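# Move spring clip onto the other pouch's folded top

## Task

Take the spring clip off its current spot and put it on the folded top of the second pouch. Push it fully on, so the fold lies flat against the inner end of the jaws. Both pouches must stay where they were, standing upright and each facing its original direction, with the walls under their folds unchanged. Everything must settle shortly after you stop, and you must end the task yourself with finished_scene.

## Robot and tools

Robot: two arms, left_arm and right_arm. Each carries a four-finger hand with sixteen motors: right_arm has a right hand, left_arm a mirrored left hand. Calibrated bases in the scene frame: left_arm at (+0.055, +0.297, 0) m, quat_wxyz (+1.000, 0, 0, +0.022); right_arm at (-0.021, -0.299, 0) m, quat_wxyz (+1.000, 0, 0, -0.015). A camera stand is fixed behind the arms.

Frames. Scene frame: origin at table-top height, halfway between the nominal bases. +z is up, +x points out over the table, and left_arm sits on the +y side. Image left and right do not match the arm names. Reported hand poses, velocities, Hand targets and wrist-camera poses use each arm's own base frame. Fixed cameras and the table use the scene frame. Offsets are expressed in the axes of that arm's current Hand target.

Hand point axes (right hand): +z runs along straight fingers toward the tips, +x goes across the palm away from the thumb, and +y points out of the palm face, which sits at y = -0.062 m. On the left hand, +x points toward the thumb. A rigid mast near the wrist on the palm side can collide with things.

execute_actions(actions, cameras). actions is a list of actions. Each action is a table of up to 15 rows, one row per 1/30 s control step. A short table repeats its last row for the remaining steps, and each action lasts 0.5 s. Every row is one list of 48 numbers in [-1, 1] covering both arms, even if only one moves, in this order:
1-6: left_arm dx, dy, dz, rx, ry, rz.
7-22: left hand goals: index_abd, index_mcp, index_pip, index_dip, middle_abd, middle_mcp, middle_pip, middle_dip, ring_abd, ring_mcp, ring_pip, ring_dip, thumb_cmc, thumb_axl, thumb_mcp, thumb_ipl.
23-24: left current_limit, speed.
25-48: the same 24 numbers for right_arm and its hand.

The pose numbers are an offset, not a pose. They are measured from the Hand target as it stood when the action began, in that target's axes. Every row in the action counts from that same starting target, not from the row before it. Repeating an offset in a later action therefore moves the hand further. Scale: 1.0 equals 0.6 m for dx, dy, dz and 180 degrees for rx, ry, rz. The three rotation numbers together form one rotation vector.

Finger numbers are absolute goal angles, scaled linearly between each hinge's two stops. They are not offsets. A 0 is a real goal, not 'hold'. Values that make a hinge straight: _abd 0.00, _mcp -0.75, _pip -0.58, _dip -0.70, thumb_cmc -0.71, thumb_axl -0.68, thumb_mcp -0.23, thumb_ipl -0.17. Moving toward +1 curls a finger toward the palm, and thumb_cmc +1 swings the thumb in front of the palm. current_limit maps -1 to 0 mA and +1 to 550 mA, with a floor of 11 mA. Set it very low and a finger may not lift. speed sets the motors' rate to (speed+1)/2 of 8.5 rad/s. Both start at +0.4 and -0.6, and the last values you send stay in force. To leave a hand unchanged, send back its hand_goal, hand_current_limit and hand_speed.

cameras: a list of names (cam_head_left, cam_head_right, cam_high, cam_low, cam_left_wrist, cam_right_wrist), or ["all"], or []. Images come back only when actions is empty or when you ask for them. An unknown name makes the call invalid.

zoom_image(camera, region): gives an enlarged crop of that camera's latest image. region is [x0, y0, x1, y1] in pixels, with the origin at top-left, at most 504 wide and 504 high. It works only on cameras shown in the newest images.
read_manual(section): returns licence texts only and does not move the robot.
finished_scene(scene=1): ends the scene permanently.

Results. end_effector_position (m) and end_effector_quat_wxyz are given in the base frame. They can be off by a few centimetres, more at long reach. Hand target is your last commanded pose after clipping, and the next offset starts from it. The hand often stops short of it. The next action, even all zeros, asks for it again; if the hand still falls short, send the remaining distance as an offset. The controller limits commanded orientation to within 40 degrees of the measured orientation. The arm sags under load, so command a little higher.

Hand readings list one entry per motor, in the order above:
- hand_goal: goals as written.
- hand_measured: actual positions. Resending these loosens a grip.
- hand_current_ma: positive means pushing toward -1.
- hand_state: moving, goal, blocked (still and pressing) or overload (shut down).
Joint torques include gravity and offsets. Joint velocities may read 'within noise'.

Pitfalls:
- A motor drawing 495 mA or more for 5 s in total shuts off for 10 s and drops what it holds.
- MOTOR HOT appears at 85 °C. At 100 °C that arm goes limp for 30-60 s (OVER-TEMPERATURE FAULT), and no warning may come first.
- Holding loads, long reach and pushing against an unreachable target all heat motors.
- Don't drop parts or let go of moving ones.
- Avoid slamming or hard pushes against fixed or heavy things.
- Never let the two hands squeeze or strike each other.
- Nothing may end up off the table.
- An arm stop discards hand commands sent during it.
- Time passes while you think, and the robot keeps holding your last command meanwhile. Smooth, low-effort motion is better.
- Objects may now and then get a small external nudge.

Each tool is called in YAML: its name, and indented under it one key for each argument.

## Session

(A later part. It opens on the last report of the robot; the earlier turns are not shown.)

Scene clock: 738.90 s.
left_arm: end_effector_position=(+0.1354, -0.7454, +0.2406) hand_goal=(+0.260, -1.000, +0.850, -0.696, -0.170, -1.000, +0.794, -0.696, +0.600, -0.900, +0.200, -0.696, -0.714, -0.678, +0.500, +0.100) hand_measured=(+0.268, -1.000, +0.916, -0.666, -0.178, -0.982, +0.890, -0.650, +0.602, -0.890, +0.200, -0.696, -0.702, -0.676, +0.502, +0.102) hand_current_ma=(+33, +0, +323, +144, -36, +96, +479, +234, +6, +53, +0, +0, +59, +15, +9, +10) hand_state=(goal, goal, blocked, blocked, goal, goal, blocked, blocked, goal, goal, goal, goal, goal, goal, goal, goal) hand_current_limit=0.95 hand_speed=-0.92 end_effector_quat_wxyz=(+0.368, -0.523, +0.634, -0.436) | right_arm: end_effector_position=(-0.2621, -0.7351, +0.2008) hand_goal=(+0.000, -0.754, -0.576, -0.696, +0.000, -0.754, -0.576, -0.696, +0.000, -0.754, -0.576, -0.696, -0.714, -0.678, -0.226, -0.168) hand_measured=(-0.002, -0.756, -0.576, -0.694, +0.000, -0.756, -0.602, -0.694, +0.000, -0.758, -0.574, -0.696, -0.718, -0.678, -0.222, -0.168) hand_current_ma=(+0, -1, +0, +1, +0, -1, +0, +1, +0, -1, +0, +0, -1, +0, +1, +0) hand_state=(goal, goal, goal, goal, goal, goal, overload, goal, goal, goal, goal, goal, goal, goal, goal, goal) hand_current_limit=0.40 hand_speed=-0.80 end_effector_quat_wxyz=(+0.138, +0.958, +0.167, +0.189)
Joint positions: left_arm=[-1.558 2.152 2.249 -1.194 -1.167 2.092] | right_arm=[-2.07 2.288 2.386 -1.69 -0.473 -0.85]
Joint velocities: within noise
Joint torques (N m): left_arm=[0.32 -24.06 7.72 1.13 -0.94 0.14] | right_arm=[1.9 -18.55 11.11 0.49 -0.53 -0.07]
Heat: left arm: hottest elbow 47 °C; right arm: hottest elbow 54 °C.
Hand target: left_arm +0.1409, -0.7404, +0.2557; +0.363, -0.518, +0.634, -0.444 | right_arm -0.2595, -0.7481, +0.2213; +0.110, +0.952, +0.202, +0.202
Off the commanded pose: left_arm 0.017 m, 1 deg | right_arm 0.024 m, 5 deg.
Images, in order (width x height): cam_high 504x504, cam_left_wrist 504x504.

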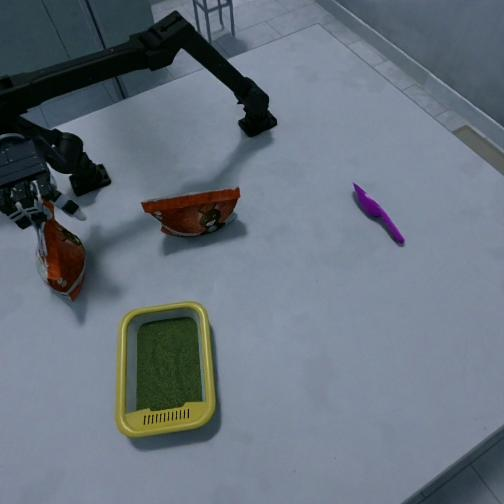

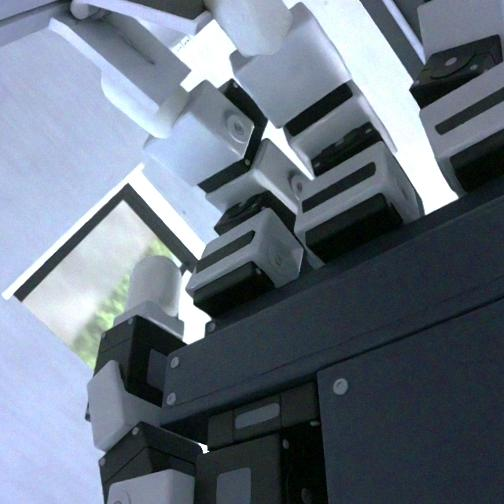

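execute_actions:
  actions:
    - [[0,-0.0235,-0.0086,0,0,0,0.26,-0.99,0.845,-0.696,-0.17,-1.0,0.795,-0.696,0.6,-0.9,0.2,-0.696,-0.714,-0.678,0.5,0.1,0.95,-0.92,0,0,0,0,0,0,0,-0.754,-0.576,-0.696,0,-0.754,-0.576,-0.696,0,-0.754,-0.576,-0.696,-0.714,-0.678,-0.226,-0.168,0.4,-0.8]]
    - [[0.01,-0.0235,-0.0086,0,0,0,0.255,-0.98,0.835,-0.696,-0.17,-1.0,0.795,-0.696,0.6,-0.9,0.2,-0.696,-0.714,-0.678,0.5,0.1,0.95,-0.92,0,0,0,0,0,0,0,-0.754,-0.576,-0.696,0,-0.754,-0.576,-0.696,0,-0.754,-0.576,-0.696,-0.714,-0.678,-0.226,-0.168,0.4,-0.8]]
  cameras: ["cam_high","cam_low","cam_left_wrist"]

zoom_image:
  camera: "cam_high"
  region: [14, 205, 64, 265]

zoom_image:
  camera: "cam_left_wrist"
  region: [0, 0, 300, 200]

Scene clock: 747.73 s.
left_arm: end_effector_position=(+0.1352, -0.7382, +0.2621) hand_goal=(+0.254, -0.980, +0.834, -0.696, -0.170, -1.000, +0.794, -0.696, +0.600, -0.900, +0.200, -0.696, -0.714, -0.678, +0.500, +0.100) hand_measured=(+0.268, -0.988, +0.916, -0.666, -0.178, -0.982, +0.890, -0.650, +0.602, -0.890, +0.200, -0.696, -0.702, -0.676, +0.502, +0.102) hand_current_ma=(+58, -39, +403, +144, -37, +96, +479, +234, +6, +53, +0, +0, +59, +15, +9, +10) hand_state=(goal, goal, blocked, blocked, goal, goal, blocked, blocked, goal, goal, goal, goal, goal, goal, goal, goal) hand_current_limit=0.95 hand_speed=-0.92 end_effector_quat_wxyz=(+0.373, -0.519, +0.638, -0.429) | right_arm: end_effector_position=(-0.2621, -0.7351, +0.2008) hand_goal=(+0.000, -0.754, -0.576, -0.696, +0.000, -0.754, -0.576, -0.696, +0.000, -0.754, -0.576, -0.696, -0.714, -0.678, -0.226, -0.168) hand_measured=(-0.002, -0.756, -0.576, -0.694, +0.000, -0.756, -0.602, -0.694, +0.000, -0.758, -0.574, -0.696, -0.718, -0.678, -0.222, -0.168) hand_current_ma=(+0, -1, +0, +1, +0, -1, +0, +1, +0, -1, +0, +0, -1, +0, +1, +0) hand_state=(goal, goal, goal, goal, goal, goal, overload, goal, goal, goal, goal, goal, goal, goal, goal, goal) hand_current_limit=0.40 hand_speed=-0.80 end_effector_quat_wxyz=(+0.138, +0.958, +0.167, +0.189)
Joint positions: left_arm=[-1.558 2.152 2.311 -1.276 -1.167 2.092] | right_arm=[-2.07 2.288 2.386 -1.69 -0.473 -0.85]
Joint torques (N m): left_arm=[0.09 -21.48 13.37 0.55 -1.02 0.16] | right_arm=[1.79 -18.61 11.08 0.34 -0.55 -0.06]
Heat: left arm: hottest elbow 46 °C; right arm: hottest elbow 54 °C.
Hand target: left_arm +0.1397, -0.7463, +0.2857; +0.363, -0.518, +0.634, -0.444 | right_arm -0.2595, -0.7481, +0.2213; +0.110, +0.952, +0.202, +0.202
Off the commanded pose: left_arm 0.025 m, 2 deg | right_arm 0.024 m, 5 deg.
joint sent to its limit (left arm) — joint 6 (wrist roll), upper limit. The joint targets still meet the commanded pose.
joint sent to its limit (right arm) — joint 4 (wrist pitch), lower limit. The joint targets are off in orientation, not in position.
Images, in order (width x height): cam_high 504x504, cam_low 504x504, cam_left_wrist 504x504.

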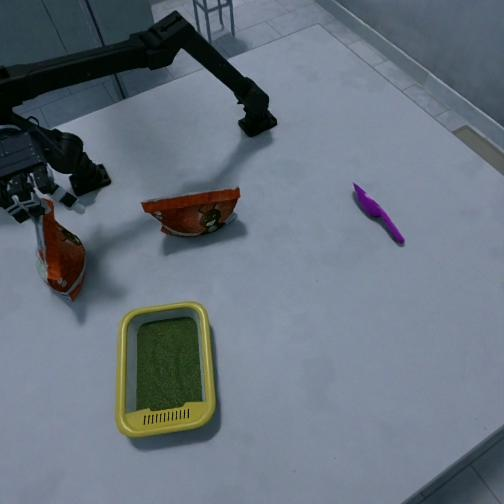

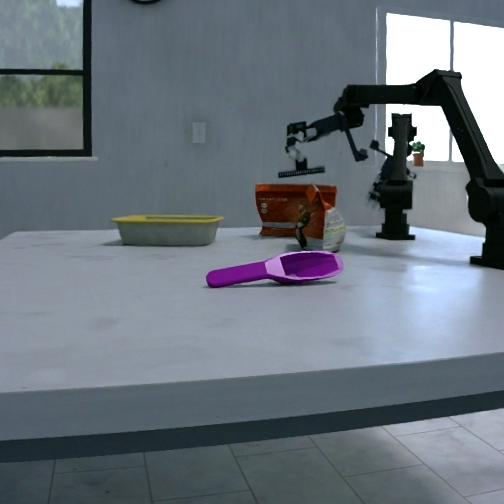

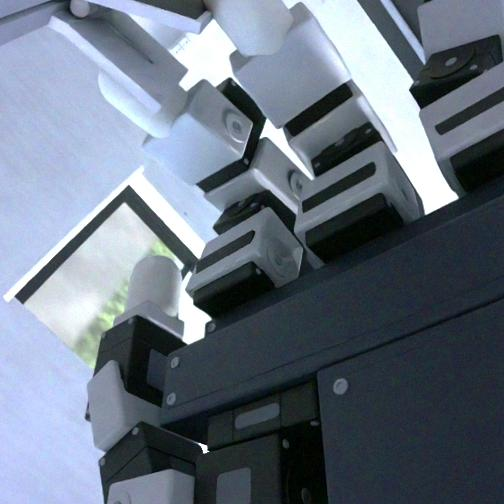

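Scaled by 8.400 from the camera's 504x504 image, which has a finer 720x720 frame.

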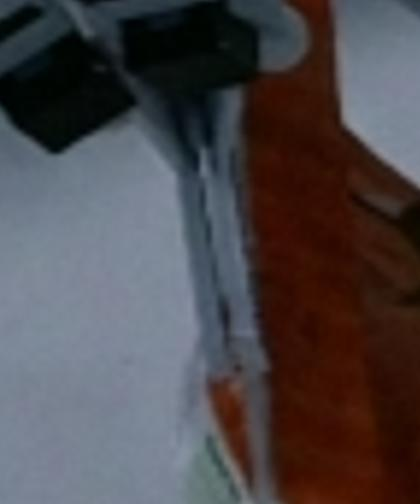

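Scaled by 1.680 from the camera's 504x504 image, which has a finer 720x720 frame.

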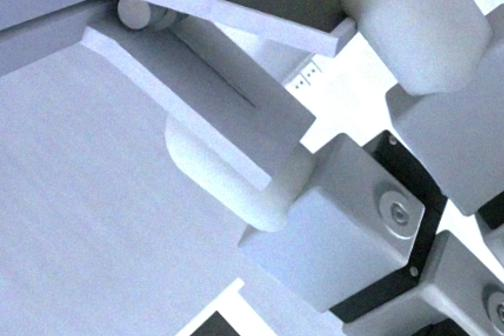

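execute_actions:
  actions:
    - [[0,0,0,0,0,0,0.25,-0.96,0.82,-0.696,-0.17,-1.0,0.795,-0.696,0.6,-0.9,0.2,-0.696,-0.714,-0.678,0.5,0.1,0.95,-0.92,0,0,0,0,0,0,0,-0.754,-0.576,-0.696,0,-0.754,-0.576,-0.696,0,-0.754,-0.576,-0.696,-0.714,-0.678,-0.226,-0.168,0.4,-0.8]]
    - [[0,0,0,0,0,0,0.245,-0.94,0.805,-0.696,-0.17,-1.0,0.795,-0.696,0.6,-0.9,0.2,-0.696,-0.714,-0.678,0.5,0.1,0.95,-0.92,0,0,0,0,0,0,0,-0.754,-0.576,-0.696,0,-0.754,-0.576,-0.696,0,-0.754,-0.576,-0.696,-0.714,-0.678,-0.226,-0.168,0.4,-0.8]]
  cameras: ["cam_high","cam_left_wrist"]

zoom_image:
  camera: "cam_high"
  region: [14, 205, 64, 265]

zoom_image:
  camera: "cam_left_wrist"
  region: [0, 0, 300, 200]

Scene clock: 749.57 s.
left_arm: end_effector_position=(+0.1352, -0.7383, +0.2610) hand_goal=(+0.244, -0.940, +0.804, -0.696, -0.170, -1.000, +0.794, -0.696, +0.600, -0.900, +0.200, -0.696, -0.714, -0.678, +0.500, +0.100) hand_measured=(+0.250, -0.956, +0.916, -0.666, -0.182, -0.980, +0.890, -0.650, +0.602, -0.890, +0.200, -0.696, -0.702, -0.676, +0.502, +0.102) hand_current_ma=(+28, -87, +536, +144, -47, +103, +479, +234, +6, +53, +0, +0, +59, +15, +9, +10) hand_state=(goal, goal, blocked, blocked, goal, goal, blocked, blocked, goal, goal, goal, goal, goal, goal, goal, goal) hand_current_limit=0.95 hand_speed=-0.92 end_effector_quat_wxyz=(+0.374, -0.518, +0.639, -0.428) | right_arm: end_effector_position=(-0.2621, -0.7351, +0.2008) hand_goal=(+0.000, -0.754, -0.576, -0.696, +0.000, -0.754, -0.576, -0.696, +0.000, -0.754, -0.576, -0.696, -0.714, -0.678, -0.226, -0.168) hand_measured=(-0.002, -0.756, -0.576, -0.694, +0.000, -0.756, -0.602, -0.694, +0.000, -0.758, -0.574, -0.696, -0.718, -0.678, -0.222, -0.168) hand_current_ma=(+0, -1, +0, +1, +0, -1, +0, +1, +0, -1, +0, +0, -1, +0, +1, +0) hand_state=(goal, goal, goal, goal, goal, goal, overload, goal, goal, goal, goal, goal, goal, goal, goal, goal) hand_current_limit=0.40 hand_speed=-0.80 end_effector_quat_wxyz=(+0.138, +0.958, +0.167, +0.189)
Joint positions: left_arm=[-1.558 2.154 2.311 -1.277 -1.167 2.092] | right_arm=[-2.07 2.288 2.386 -1.69 -0.473 -0.85]
Joint torques (N m): left_arm=[0.15 -21.6 13.42 0.46 -1.03 0.16] | right_arm=[2.02 -18.43 11.12 0.35 -0.53 -0.09]
Heat: left arm: hottest elbow 47 °C; right arm: hottest elbow 54 °C.
Hand target: left_arm +0.1397, -0.7463, +0.2857; +0.363, -0.518, +0.634, -0.444 | right_arm -0.2595, -0.7481, +0.2213; +0.110, +0.952, +0.202, +0.202
Off the commanded pose: left_arm 0.026 m, 2 deg | right_arm 0.024 m, 5 deg.
joint sent to its limit (left arm) — joint 6 (wrist roll), upper limit. The joint targets still meet the commanded pose.
joint sent to its limit (right arm) — joint 4 (wrist pitch), lower limit. The joint targets are off in orientation, not in position.
Images, in order (width x height): cam_high 504x504, cam_left_wrist 504x504.

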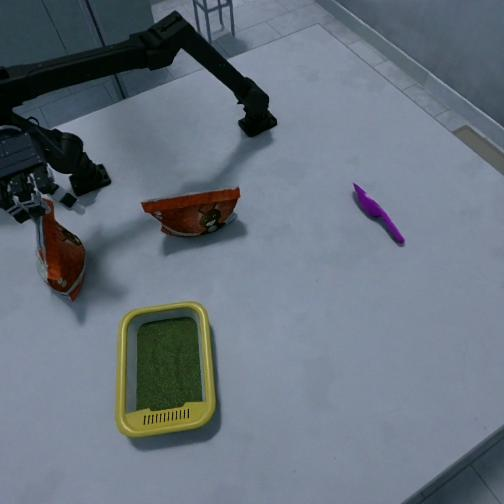

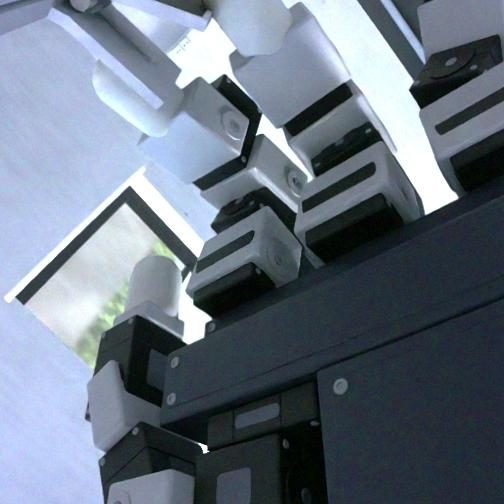

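Scaled by 8.400 from the camera's 504x504 image, which has a finer 720x720 frame.

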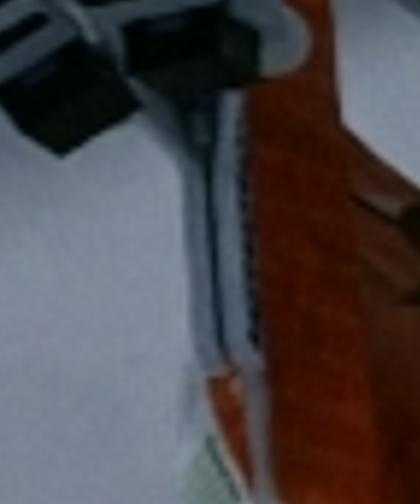

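Scaled by 1.680 from the camera's 504x504 image, which has a finer 720x720 frame.

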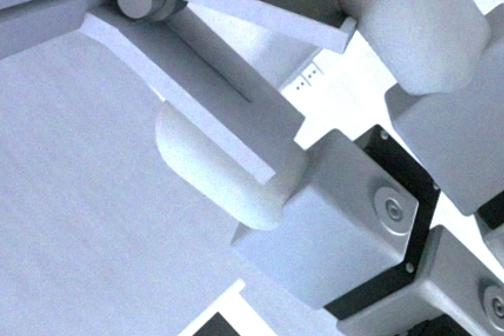

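execute_actions:
  actions:
    - [[0,0,0,0,0,0,0.24,-0.94,0.835,-0.696,-0.17,-1.0,0.795,-0.696,0.6,-0.9,0.2,-0.696,-0.714,-0.678,0.5,0.1,0.95,-0.92,0,0,0,0,0,0,0,-0.754,-0.576,-0.696,0,-0.754,-0.576,-0.696,0,-0.754,-0.576,-0.696,-0.714,-0.678,-0.226,-0.168,0.4,-0.8]]
  cameras: ["cam_high","cam_left_wrist"]

zoom_image:
  camera: "cam_high"
  region: [14, 205, 64, 265]

zoom_image:
  camera: "cam_left_wrist"
  region: [0, 0, 300, 200]

Scene clock: 750.57 s.
left_arm: end_effector_position=(+0.1352, -0.7383, +0.2610) hand_goal=(+0.240, -0.940, +0.834, -0.696, -0.170, -1.000, +0.794, -0.696, +0.600, -0.900, +0.200, -0.696, -0.714, -0.678, +0.500, +0.100) hand_measured=(+0.246, -0.956, +0.916, -0.666, -0.182, -0.980, +0.890, -0.650, +0.602, -0.890, +0.200, -0.696, -0.702, -0.676, +0.502, +0.102) hand_current_ma=(+28, -82, +403, +144, -47, +103, +479, +234, +6, +53, +0, +0, +59, +15, +9, +10) hand_state=(goal, goal, blocked, blocked, goal, goal, blocked, blocked, goal, goal, goal, goal, goal, goal, goal, goal) hand_current_limit=0.95 hand_speed=-0.92 end_effector_quat_wxyz=(+0.374, -0.518, +0.639, -0.428) | right_arm: end_effector_position=(-0.2621, -0.7351, +0.2008) hand_goal=(+0.000, -0.754, -0.576, -0.696, +0.000, -0.754, -0.576, -0.696, +0.000, -0.754, -0.576, -0.696, -0.714, -0.678, -0.226, -0.168) hand_measured=(-0.002, -0.756, -0.576, -0.694, +0.000, -0.756, -0.602, -0.694, +0.000, -0.758, -0.574, -0.696, -0.718, -0.678, -0.222, -0.168) hand_current_ma=(+0, -1, +0, +1, +0, -1, +0, +1, +0, -1, +0, +0, -1, +0, +1, +0) hand_state=(goal, goal, goal, goal, goal, goal, overload, goal, goal, goal, goal, goal, goal, goal, goal, goal) hand_current_limit=0.40 hand_speed=-0.80 end_effector_quat_wxyz=(+0.138, +0.958, +0.167, +0.189)
Joint positions: left_arm=[-1.558 2.154 2.311 -1.277 -1.167 2.092] | right_arm=[-2.07 2.288 2.386 -1.69 -0.473 -0.85]
Joint torques (N m): left_arm=[0.21 -21.71 13.42 0.44 -1.03 0.15] | right_arm=[1.61 -18.96 11.15 0.47 -0.52 -0.09]
Heat: left arm: hottest elbow 47 °C; right arm: hottest elbow 54 °C.
Hand target: left_arm +0.1397, -0.7463, +0.2857; +0.363, -0.518, +0.634, -0.444 | right_arm -0.2595, -0.7481, +0.2213; +0.110, +0.952, +0.202, +0.202
Off the commanded pose: left_arm 0.026 m, 2 deg | right_arm 0.024 m, 5 deg.
joint sent to its limit (left arm) — joint 6 (wrist roll), upper limit. The joint targets still meet the commanded pose.
joint sent to its limit (right arm) — joint 4 (wrist pitch), lower limit. The joint targets are off in orientation, not in position.
Images, in order (width x height): cam_high 504x504, cam_left_wrist 504x504.

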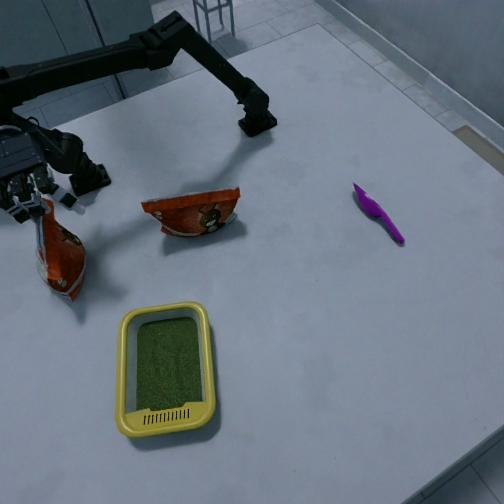

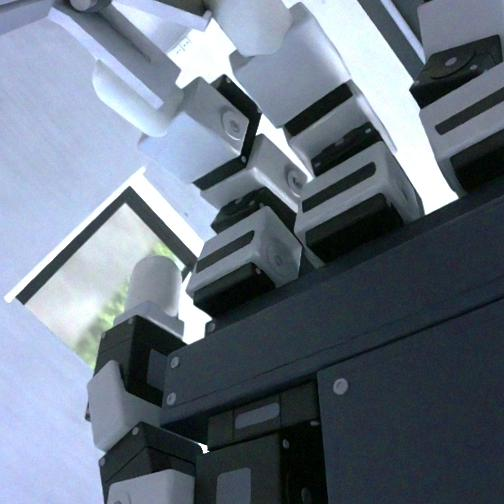

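Scaled by 8.400 from the camera's 504x504 image, which has a finer 720x720 frame.

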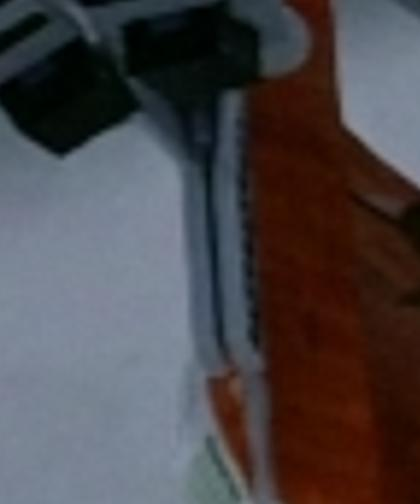

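Scaled by 1.680 from the camera's 504x504 image, which has a finer 720x720 frame.

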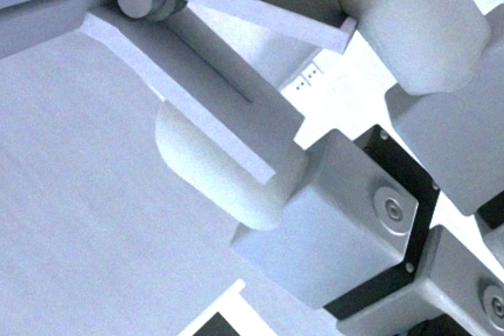

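execute_actions:
  actions:
    - [[0,0,0,0,-0.0052,-0.0019,0.24,-0.925,0.835,-0.696,-0.17,-1.0,0.795,-0.696,0.6,-0.9,0.2,-0.696,-0.714,-0.678,0.5,0.1,0.95,-0.92,0,0,0,0,0,0,0,-0.754,-0.576,-0.696,0,-0.754,-0.576,-0.696,0,-0.754,-0.576,-0.696,-0.714,-0.678,-0.226,-0.168,0.4,-0.8]]
    - [[0,0,0,0,-0.0052,-0.0019,0.24,-0.91,0.835,-0.696,-0.17,-1.0,0.795,-0.696,0.6,-0.9,0.2,-0.696,-0.714,-0.678,0.5,0.1,0.95,-0.92,0,0,0,0,0,0,0,-0.754,-0.576,-0.696,0,-0.754,-0.576,-0.696,0,-0.754,-0.576,-0.696,-0.714,-0.678,-0.226,-0.168,0.4,-0.8]]
  cameras: ["cam_high","cam_left_wrist"]

zoom_image:
  camera: "cam_high"
  region: [14, 205, 64, 265]

zoom_image:
  camera: "cam_left_wrist"
  region: [0, 0, 300, 200]

Scene clock: 752.90 s.
left_arm: end_effector_position=(+0.1362, -0.7360, +0.2606) hand_goal=(+0.240, -0.910, +0.834, -0.696, -0.170, -1.000, +0.794, -0.696, +0.600, -0.900, +0.200, -0.696, -0.714, -0.678, +0.500, +0.100) hand_measured=(+0.240, -0.934, +0.916, -0.666, -0.182, -0.976, +0.890, -0.650, +0.602, -0.890, +0.200, -0.696, -0.702, -0.676, +0.502, +0.102) hand_current_ma=(+4, -126, +403, +144, -52, +122, +479, +234, +6, +53, +0, +0, +59, +15, +9, +10) hand_state=(goal, blocked, blocked, blocked, goal, blocked, blocked, blocked, goal, goal, goal, goal, goal, goal, goal, goal) hand_current_limit=0.95 hand_speed=-0.92 end_effector_quat_wxyz=(+0.384, -0.513, +0.643, -0.420) | right_arm: end_effector_position=(-0.2621, -0.7351, +0.2008) hand_goal=(+0.000, -0.754, -0.576, -0.696, +0.000, -0.754, -0.576, -0.696, +0.000, -0.754, -0.576, -0.696, -0.714, -0.678, -0.226, -0.168) hand_measured=(-0.002, -0.756, -0.576, -0.694, +0.000, -0.756, -0.602, -0.694, +0.000, -0.758, -0.574, -0.696, -0.718, -0.678, -0.222, -0.168) hand_current_ma=(+0, -1, +0, +1, +0, -1, +0, +1, +0, -1, +0, +0, -1, +0, +1, +0) hand_state=(goal, goal, goal, goal, goal, goal, overload, goal, goal, goal, goal, goal, goal, goal, goal, goal) hand_current_limit=0.40 hand_speed=-0.80 end_effector_quat_wxyz=(+0.138, +0.958, +0.167, +0.189)
Joint positions: left_arm=[-1.558 2.172 2.346 -1.322 -1.173 2.091] | right_arm=[-2.07 2.288 2.386 -1.69 -0.473 -0.85]
Joint torques (N m): left_arm=[-0.15 -21.83 13.23 0.42 -1.27 -0.18] | right_arm=[2.32 -18.61 11.23 0.27 -0.51 -0.1]
Heat: left arm: hottest elbow 47 °C; right arm: hottest elbow 54 °C.
Hand target: left_arm +0.1397, -0.7462, +0.2858; +0.371, -0.529, +0.625, -0.438 | right_arm -0.2595, -0.7481, +0.2213; +0.110, +0.952, +0.202, +0.202
Off the commanded pose: left_arm 0.027 m, 4 deg | right_arm 0.024 m, 5 deg.
joint sent to its limit (right arm) — joint 4 (wrist pitch), lower limit. The joint targets are off in orientation, not in position.
Images, in order (width x height): cam_high 504x504, cam_left_wrist 504x504.

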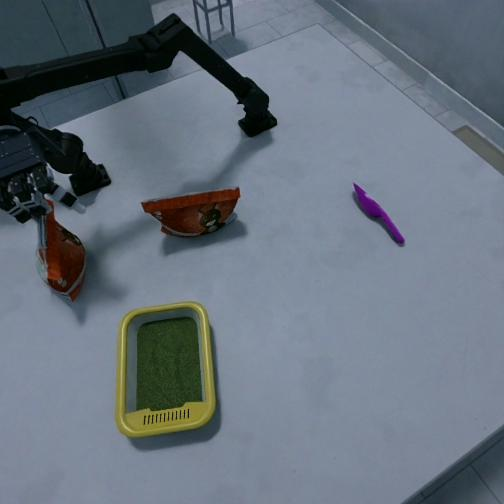

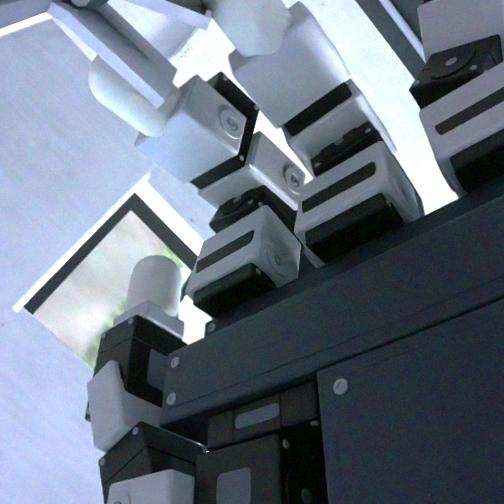

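Scaled by 8.400 from the camera's 504x504 image, which has a finer 720x720 frame.

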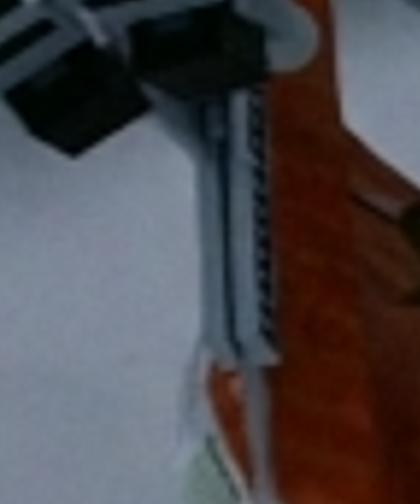

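Scaled by 1.680 from the camera's 504x504 image, which has a finer 720x720 frame.

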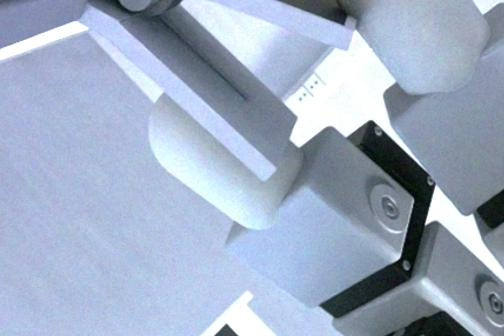

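execute_actions:
  actions:
    - [[0,0,0,0,-0.0078,-0.0029,0.24,-0.91,0.835,-0.696,-0.17,-1.0,0.795,-0.696,0.6,-0.9,0.2,-0.696,-0.714,-0.678,0.5,0.1,0.95,-0.92,0,0,0,0,0,0,0,-0.754,-0.576,-0.696,0,-0.754,-0.576,-0.696,0,-0.754,-0.576,-0.696,-0.714,-0.678,-0.226,-0.168,0.4,-0.8]]
    - [[0,0,0,0,-0.0078,-0.0029,0.24,-0.91,0.835,-0.696,-0.17,-1.0,0.795,-0.696,0.6,-0.9,0.2,-0.696,-0.714,-0.678,0.5,0.1,0.95,-0.92,0,0,0,0,0,0,0,-0.754,-0.576,-0.696,0,-0.754,-0.576,-0.696,0,-0.754,-0.576,-0.696,-0.714,-0.678,-0.226,-0.168,0.4,-0.8]]
  cameras: ["cam_high","cam_low"]

zoom_image:
  camera: "cam_high"
  region: [14, 205, 64, 265]

zoom_image:
  camera: "cam_low"
  region: [250, 130, 350, 210]

Scene clock: 754.87 s.
left_arm: end_effector_position=(+0.1384, -0.7373, +0.2626) hand_goal=(+0.240, -0.910, +0.834, -0.696, -0.170, -1.000, +0.794, -0.696, +0.600, -0.900, +0.200, -0.696, -0.714, -0.678, +0.500, +0.100) hand_measured=(+0.240, -0.934, +0.916, -0.666, -0.182, -0.976, +0.890, -0.650, +0.602, -0.890, +0.200, -0.696, -0.702, -0.676, +0.502, +0.102) hand_current_ma=(+4, -124, +403, +144, -53, +124, +479, +234, +6, +53, +0, +0, +59, +15, +9, +10) hand_state=(goal, blocked, blocked, blocked, goal, blocked, blocked, blocked, goal, goal, goal, goal, goal, goal, goal, goal) hand_current_limit=0.95 hand_speed=-0.92 end_effector_quat_wxyz=(+0.395, -0.530, +0.628, -0.411) | right_arm: end_effector_position=(-0.2621, -0.7351, +0.2008) hand_goal=(+0.000, -0.754, -0.576, -0.696, +0.000, -0.754, -0.576, -0.696, +0.000, -0.754, -0.576, -0.696, -0.714, -0.678, -0.226, -0.168) hand_measured=(-0.002, -0.756, -0.576, -0.694, +0.000, -0.756, -0.602, -0.694, +0.000, -0.758, -0.574, -0.696, -0.718, -0.678, -0.222, -0.168) hand_current_ma=(+0, -1, +0, +1, +0, -1, +0, +1, +0, -1, +0, +0, -1, +0, +1, +0) hand_state=(goal, goal, goal, goal, goal, goal, overload, goal, goal, goal, goal, goal, goal, goal, goal, goal) hand_current_limit=0.40 hand_speed=-0.80 end_effector_quat_wxyz=(+0.138, +0.958, +0.167, +0.189)
Joint positions: left_arm=[-1.558 2.257 2.506 -1.517 -1.195 1.961] | right_arm=[-2.07 2.288 2.386 -1.69 -0.473 -0.85]
Joint torques (N m): left_arm=[-0.21 -22.18 12.71 0.32 -1.34 -0.16] | right_arm=[1.96 -18.84 11.12 0.34 -0.5 -0.08]
Heat: left arm: hottest elbow 47 °C; right arm: hottest elbow 54 °C.
Hand target: left_arm +0.1397, -0.7463, +0.2857; +0.382, -0.545, +0.611, -0.428 | right_arm -0.2595, -0.7481, +0.2213; +0.110, +0.952, +0.202, +0.202
Off the commanded pose: left_arm 0.025 m, 4 deg | right_arm 0.024 m, 5 deg.
joint sent to its limit (right arm) — joint 4 (wrist pitch), lower limit. The joint targets are off in orientation, not in position.
Images, in order (width x height): cam_high 504x504, cam_low 504x504.

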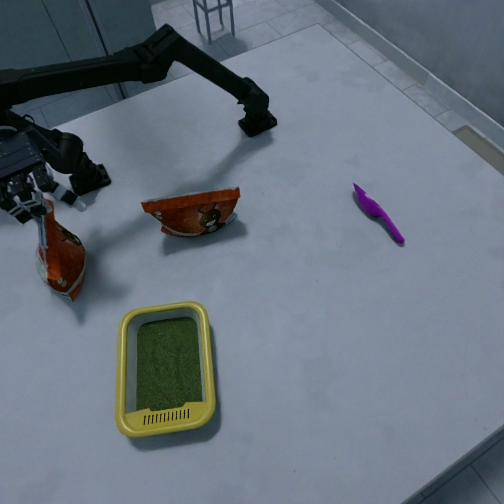

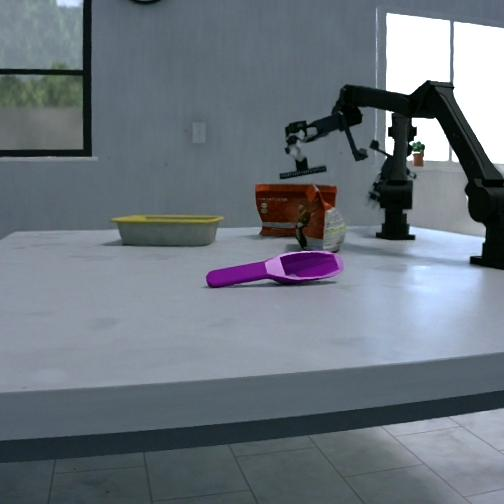

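Scaled by 8.400 from the camera's 504x504 image, which has a finer 720x720 frame.

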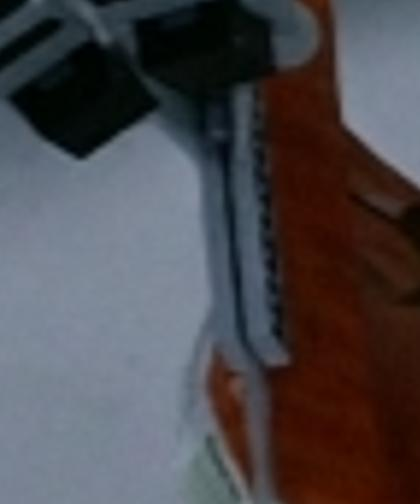

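Scaled by 5.040 from the camera's 504x504 image, which has a finer 720x720 frame.

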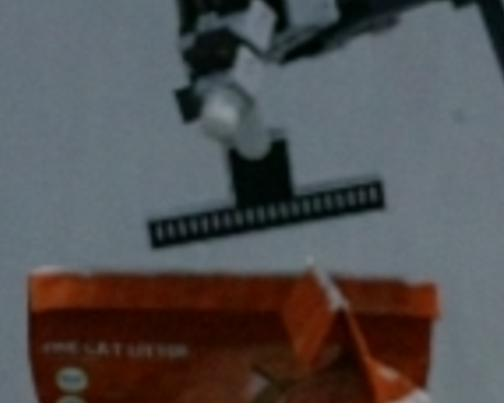

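execute_actions:
  actions:
    - [[0,-0.0037,0.0102,0.0111,0,0,0.24,-0.91,0.835,-0.696,-0.17,-1.0,0.795,-0.696,0.6,-0.9,0.2,-0.696,-0.714,-0.678,0.5,0.1,0.95,-0.92,0,0,0,0,0,0,0,-0.754,-0.576,-0.696,0,-0.754,-0.576,-0.696,0,-0.754,-0.576,-0.696,-0.714,-0.678,-0.226,-0.168,0.4,-0.8]]
    - [[0,-0.0037,0.0102,0.0111,0,0,0.24,-0.91,0.835,-0.696,-0.17,-1.0,0.795,-0.696,0.6,-0.9,0.2,-0.696,-0.714,-0.678,0.5,0.1,0.95,-0.92,0,0,0,0,0,0,0,-0.754,-0.576,-0.696,0,-0.754,-0.576,-0.696,0,-0.754,-0.576,-0.696,-0.714,-0.678,-0.226,-0.168,0.4,-0.8]]
    - [[0,-0.0037,0.0102,0.0111,0,0,0.24,-0.91,0.835,-0.696,-0.17,-1.0,0.795,-0.696,0.6,-0.9,0.2,-0.696,-0.714,-0.678,0.5,0.1,0.95,-0.92,0,0,0,0,0,0,0,-0.754,-0.576,-0.696,0,-0.754,-0.576,-0.696,0,-0.754,-0.576,-0.696,-0.714,-0.678,-0.226,-0.168,0.4,-0.8]]
  cameras: ["cam_high","cam_low"]

zoom_image:
  camera: "cam_high"
  region: [14, 205, 64, 265]

zoom_image:
  camera: "cam_low"
  region: [250, 130, 350, 210]

Scene clock: 758.43 s.
left_arm: end_effector_position=(+0.1521, -0.7531, +0.2662) hand_goal=(+0.240, -0.910, +0.834, -0.696, -0.170, -1.000, +0.794, -0.696, +0.600, -0.900, +0.200, -0.696, -0.714, -0.678, +0.500, +0.100) hand_measured=(+0.240, -0.932, +0.916, -0.666, -0.182, -0.976, +0.890, -0.650, +0.602, -0.890, +0.200, -0.696, -0.702, -0.676, +0.502, +0.102) hand_current_ma=(+3, -116, +403, +144, -53, +128, +479, +234, +6, +53, +0, +0, +59, +15, +9, +10) hand_state=(goal, blocked, blocked, blocked, goal, blocked, blocked, blocked, goal, goal, goal, goal, goal, goal, goal, goal) hand_current_limit=0.95 hand_speed=-0.92 end_effector_quat_wxyz=(+0.413, -0.520, +0.596, -0.451) | right_arm: end_effector_position=(-0.2621, -0.7351, +0.2008) hand_goal=(+0.000, -0.754, -0.576, -0.696, +0.000, -0.754, -0.576, -0.696, +0.000, -0.754, -0.576, -0.696, -0.714, -0.678, -0.226, -0.168) hand_measured=(-0.002, -0.756, -0.576, -0.694, +0.000, -0.756, -0.602, -0.694, +0.000, -0.758, -0.574, -0.696, -0.718, -0.678, -0.222, -0.168) hand_current_ma=(+0, -1, +0, +1, +0, -1, +0, +1, +0, -1, +0, +0, -1, +0, +1, +0) hand_state=(goal, goal, goal, goal, goal, goal, overload, goal, goal, goal, goal, goal, goal, goal, goal, goal) hand_current_limit=0.40 hand_speed=-0.80 end_effector_quat_wxyz=(+0.138, +0.958, +0.167, +0.189)
Joint positions: left_arm=[-1.558 2.24 2.435 -1.322 -1.289 2.055] | right_arm=[-2.07 2.288 2.386 -1.69 -0.473 -0.85]
Joint torques (N m): left_arm=[0.38 -25.05 7.54 1.42 -1.33 0.17] | right_arm=[1.96 -18.2 11.08 0.44 -0.54 -0.1]
Heat: left arm: hottest elbow 48 °C; right arm: hottest elbow 54 °C.
Hand target: left_arm +0.1591, -0.7484, +0.2865; +0.410, -0.525, +0.588, -0.460 | right_arm -0.2595, -0.7481, +0.2213; +0.110, +0.952, +0.202, +0.202
Off the commanded pose: left_arm 0.022 m, 2 deg | right_arm 0.024 m, 5 deg.
joint sent to its limit (right arm) — joint 4 (wrist pitch), lower limit. The joint targets are off in orientation, not in position.
Images, in order (width x height): cam_high 504x504, cam_low 504x504.

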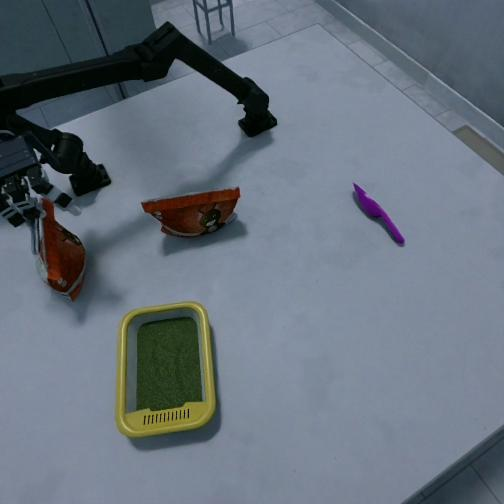

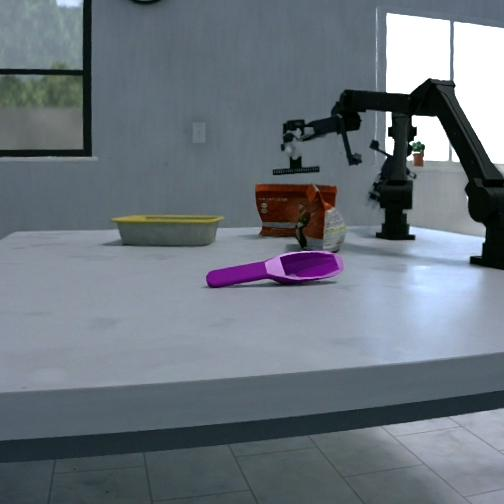

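Scaled by 8.400 from the camera's 504x504 image, which has a finer 720x720 frame.

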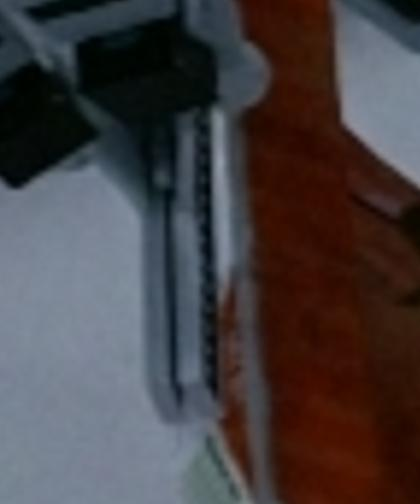

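Scaled by 5.040 from the camera's 504x504 image, which has a finer 720x720 frame.

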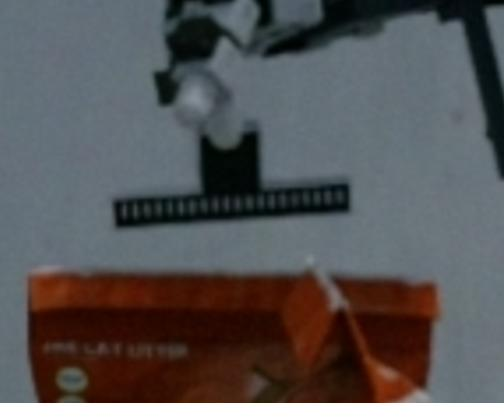

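execute_actions:
  actions:
    - [[0,0.0113,0.0029,0.0045,-0.0065,-0.0017,0.24,-0.91,0.835,-0.696,-0.17,-1.0,0.795,-0.696,0.6,-0.9,0.2,-0.696,-0.714,-0.678,0.5,0.1,0.95,-0.92,0,0,0,0,0,0,0,-0.754,-0.576,-0.696,0,-0.754,-0.576,-0.696,0,-0.754,-0.576,-0.696,-0.714,-0.678,-0.226,-0.168,0.4,-0.8]]
    - [[0,0.0113,0.0029,0.0045,-0.0065,-0.0017,0.24,-0.91,0.835,-0.696,-0.17,-1.0,0.795,-0.696,0.6,-0.9,0.2,-0.696,-0.714,-0.678,0.5,0.1,0.95,-0.92,0,0,0,0,0,0,0,-0.754,-0.576,-0.696,0,-0.754,-0.576,-0.696,0,-0.754,-0.576,-0.696,-0.714,-0.678,-0.226,-0.168,0.4,-0.8]]
    - [[0,0.0113,0.0029,0.0045,-0.0065,-0.0017,0.24,-0.91,0.835,-0.696,-0.17,-1.0,0.795,-0.696,0.6,-0.9,0.2,-0.696,-0.714,-0.678,0.5,0.1,0.95,-0.92,0,0,0,0,0,0,0,-0.754,-0.576,-0.696,0,-0.754,-0.576,-0.696,0,-0.754,-0.576,-0.696,-0.714,-0.678,-0.226,-0.168,0.4,-0.8]]
  cameras: ["cam_high","cam_low"]

zoom_image:
  camera: "cam_high"
  region: [14, 205, 64, 265]

zoom_image:
  camera: "cam_low"
  region: [250, 130, 350, 210]

Scene clock: 761.03 s.
left_arm: end_effector_position=(+0.1597, -0.7417, +0.2434) hand_goal=(+0.240, -0.910, +0.834, -0.696, -0.170, -1.000, +0.794, -0.696, +0.600, -0.900, +0.200, -0.696, -0.714, -0.678, +0.500, +0.100) hand_measured=(+0.240, -0.932, +0.916, -0.666, -0.182, -0.976, +0.890, -0.650, +0.602, -0.890, +0.200, -0.696, -0.702, -0.676, +0.502, +0.102) hand_current_ma=(+2, -114, +403, +144, -54, +128, +479, +234, +6, +53, +0, +0, +59, +15, +9, +10) hand_state=(goal, blocked, blocked, blocked, goal, blocked, blocked, blocked, goal, goal, goal, goal, goal, goal, goal, goal) hand_current_limit=0.95 hand_speed=-0.92 end_effector_quat_wxyz=(+0.447, -0.520, +0.577, -0.443) | right_arm: end_effector_position=(-0.2621, -0.7351, +0.2008) hand_goal=(+0.000, -0.754, -0.576, -0.696, +0.000, -0.754, -0.576, -0.696, +0.000, -0.754, -0.576, -0.696, -0.714, -0.678, -0.226, -0.168) hand_measured=(-0.002, -0.756, -0.576, -0.694, +0.000, -0.756, -0.602, -0.694, +0.000, -0.758, -0.574, -0.696, -0.718, -0.678, -0.222, -0.168) hand_current_ma=(+0, -1, +0, +1, +0, -1, +0, +1, +0, -1, +0, +0, -1, +0, +1, +0) hand_state=(goal, goal, goal, goal, goal, goal, overload, goal, goal, goal, goal, goal, goal, goal, goal, goal) hand_current_limit=0.40 hand_speed=-0.80 end_effector_quat_wxyz=(+0.138, +0.958, +0.167, +0.189)
Joint positions: left_arm=[-1.558 2.277 2.435 -1.452 -1.354 1.91] | right_arm=[-2.07 2.288 2.386 -1.69 -0.473 -0.85]
Joint torques (N m): left_arm=[-0.5 -23 11.9 0.27 -1.43 -0.16] | right_arm=[1.79 -18.49 11.17 0.35 -0.59 -0.1]
Heat: left arm: hottest elbow 48 °C; right arm: hottest elbow 54 °C.
Hand target: left_arm +0.1595, -0.7485, +0.2653; +0.435, -0.534, +0.561, -0.459 | right_arm -0.2595, -0.7481, +0.2213; +0.110, +0.952, +0.202, +0.202
Off the commanded pose: left_arm 0.023 m, 3 deg | right_arm 0.024 m, 5 deg.
joint sent to its limit (right arm) — joint 4 (wrist pitch), lower limit. The joint targets are off in orientation, not in position.
Images, in order (width x height): cam_high 504x504, cam_low 504x504.

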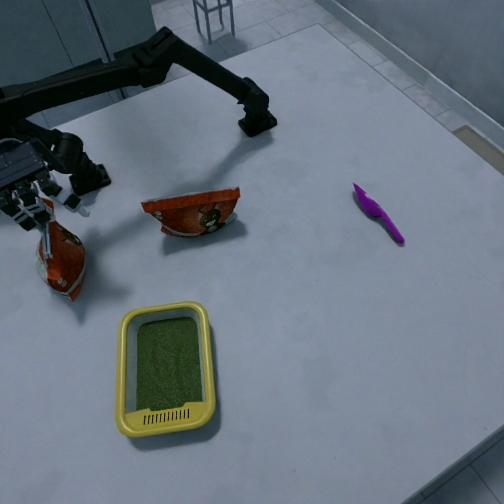

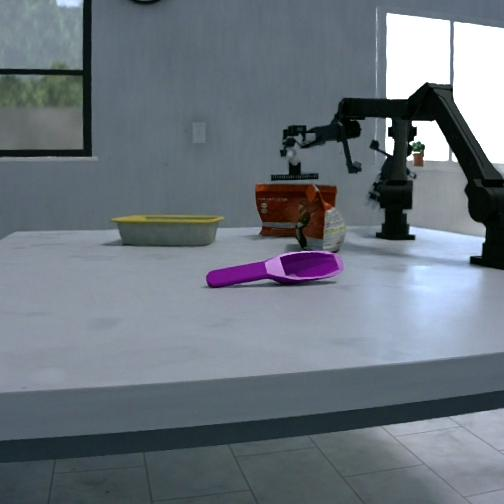

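Scaled by 8.400 from the camera's 504x504 image, which has a finer 720x720 frame.

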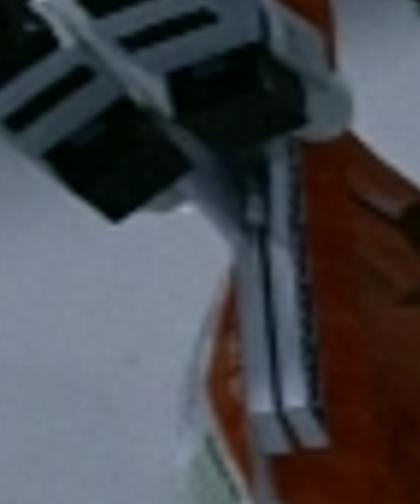

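Scaled by 5.040 from the camera's 504x504 image, which has a finer 720x720 frame.

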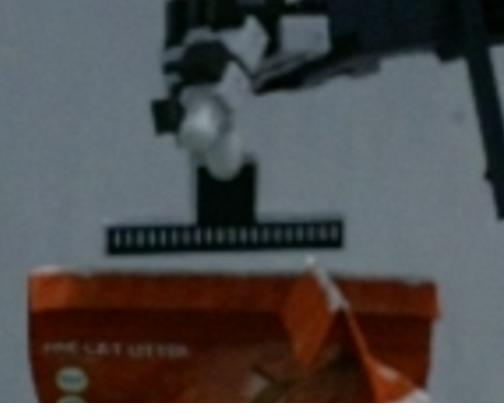

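zoom_image:
  camera: "cam_high"
  region: [36, 240, 58, 262]

zoom_image:
  camera: "cam_low"
  region: [268, 160, 322, 190]

Scaled by 22.909 from the camera's 504x504 image, which has a finer 720x720 frame.

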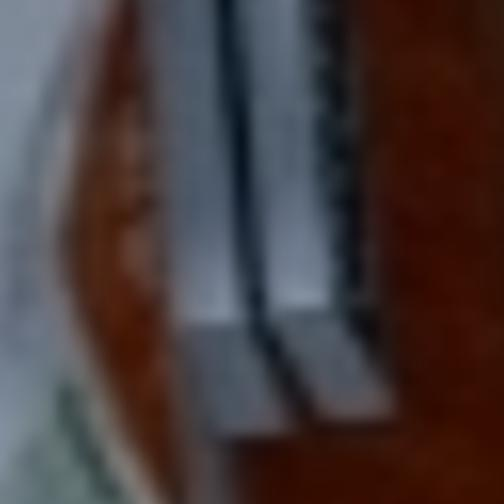

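Scaled by 9.333 from the camera's 504x504 image, which has a finer 720x720 frame.

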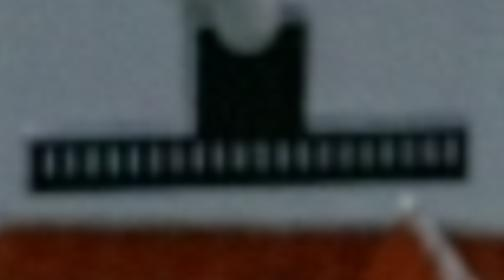

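zoom_image:
  camera: "cam_high"
  region: [30, 255, 90, 305]

zoom_image:
  camera: "cam_low"
  region: [290, 180, 350, 255]

zoom_image:
  camera: "cam_high"
  region: [130, 180, 250, 245]

Scaled by 8.400 from the camera's 504x504 image, which has a finer 720x720 frame.

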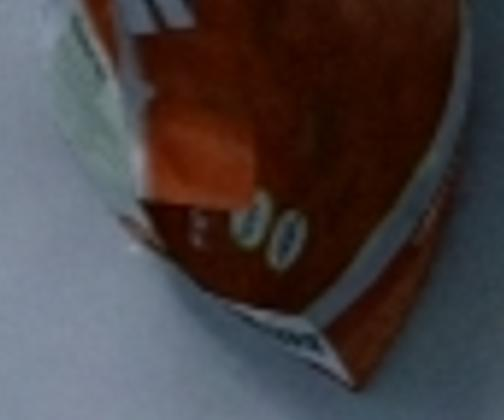

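Scaled by 6.720 from the camera's 504x504 image, which has a finer 720x720 frame.

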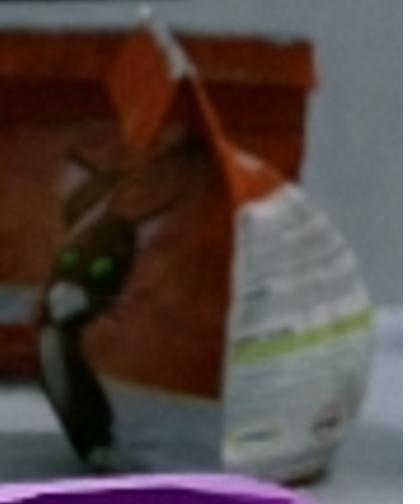

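Scaled by 4.200 from the camera's 504x504 image, which has a finer 720x720 frame.

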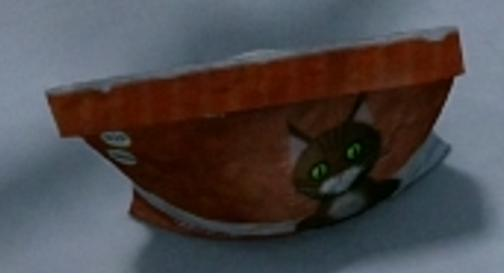

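zoom_image:
  camera: "cam_low"
  region: [300, 175, 340, 215]

zoom_image:
  camera: "cam_high"
  region: [30, 190, 70, 230]

zoom_image:
  camera: "cam_high"
  region: [215, 175, 255, 215]

Scaled by 12.600 from the camera's 504x504 image, which has a finer 720x720 frame.

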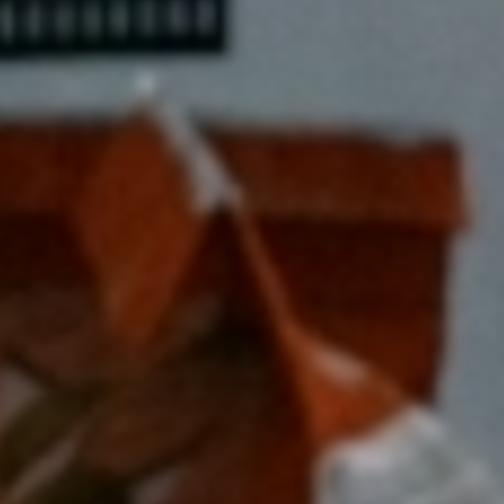

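Scaled by 12.600 from the camera's 504x504 image, which has a finer 720x720 frame.

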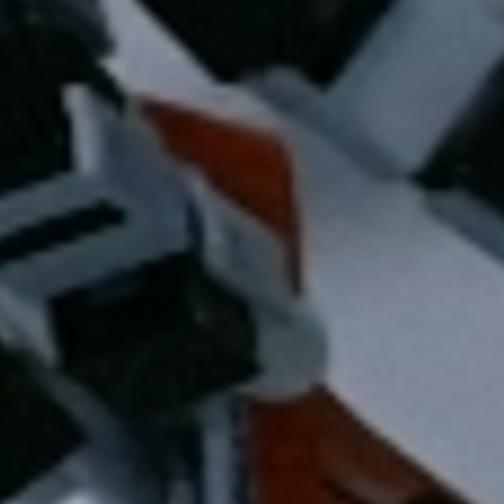

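Scaled by 12.600 from the camera's 504x504 image, which has a finer 720x720 frame.

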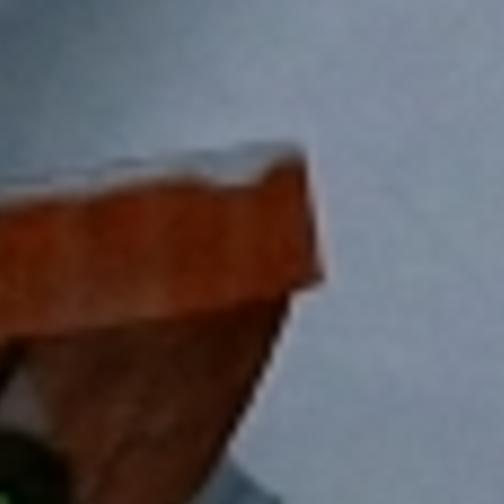

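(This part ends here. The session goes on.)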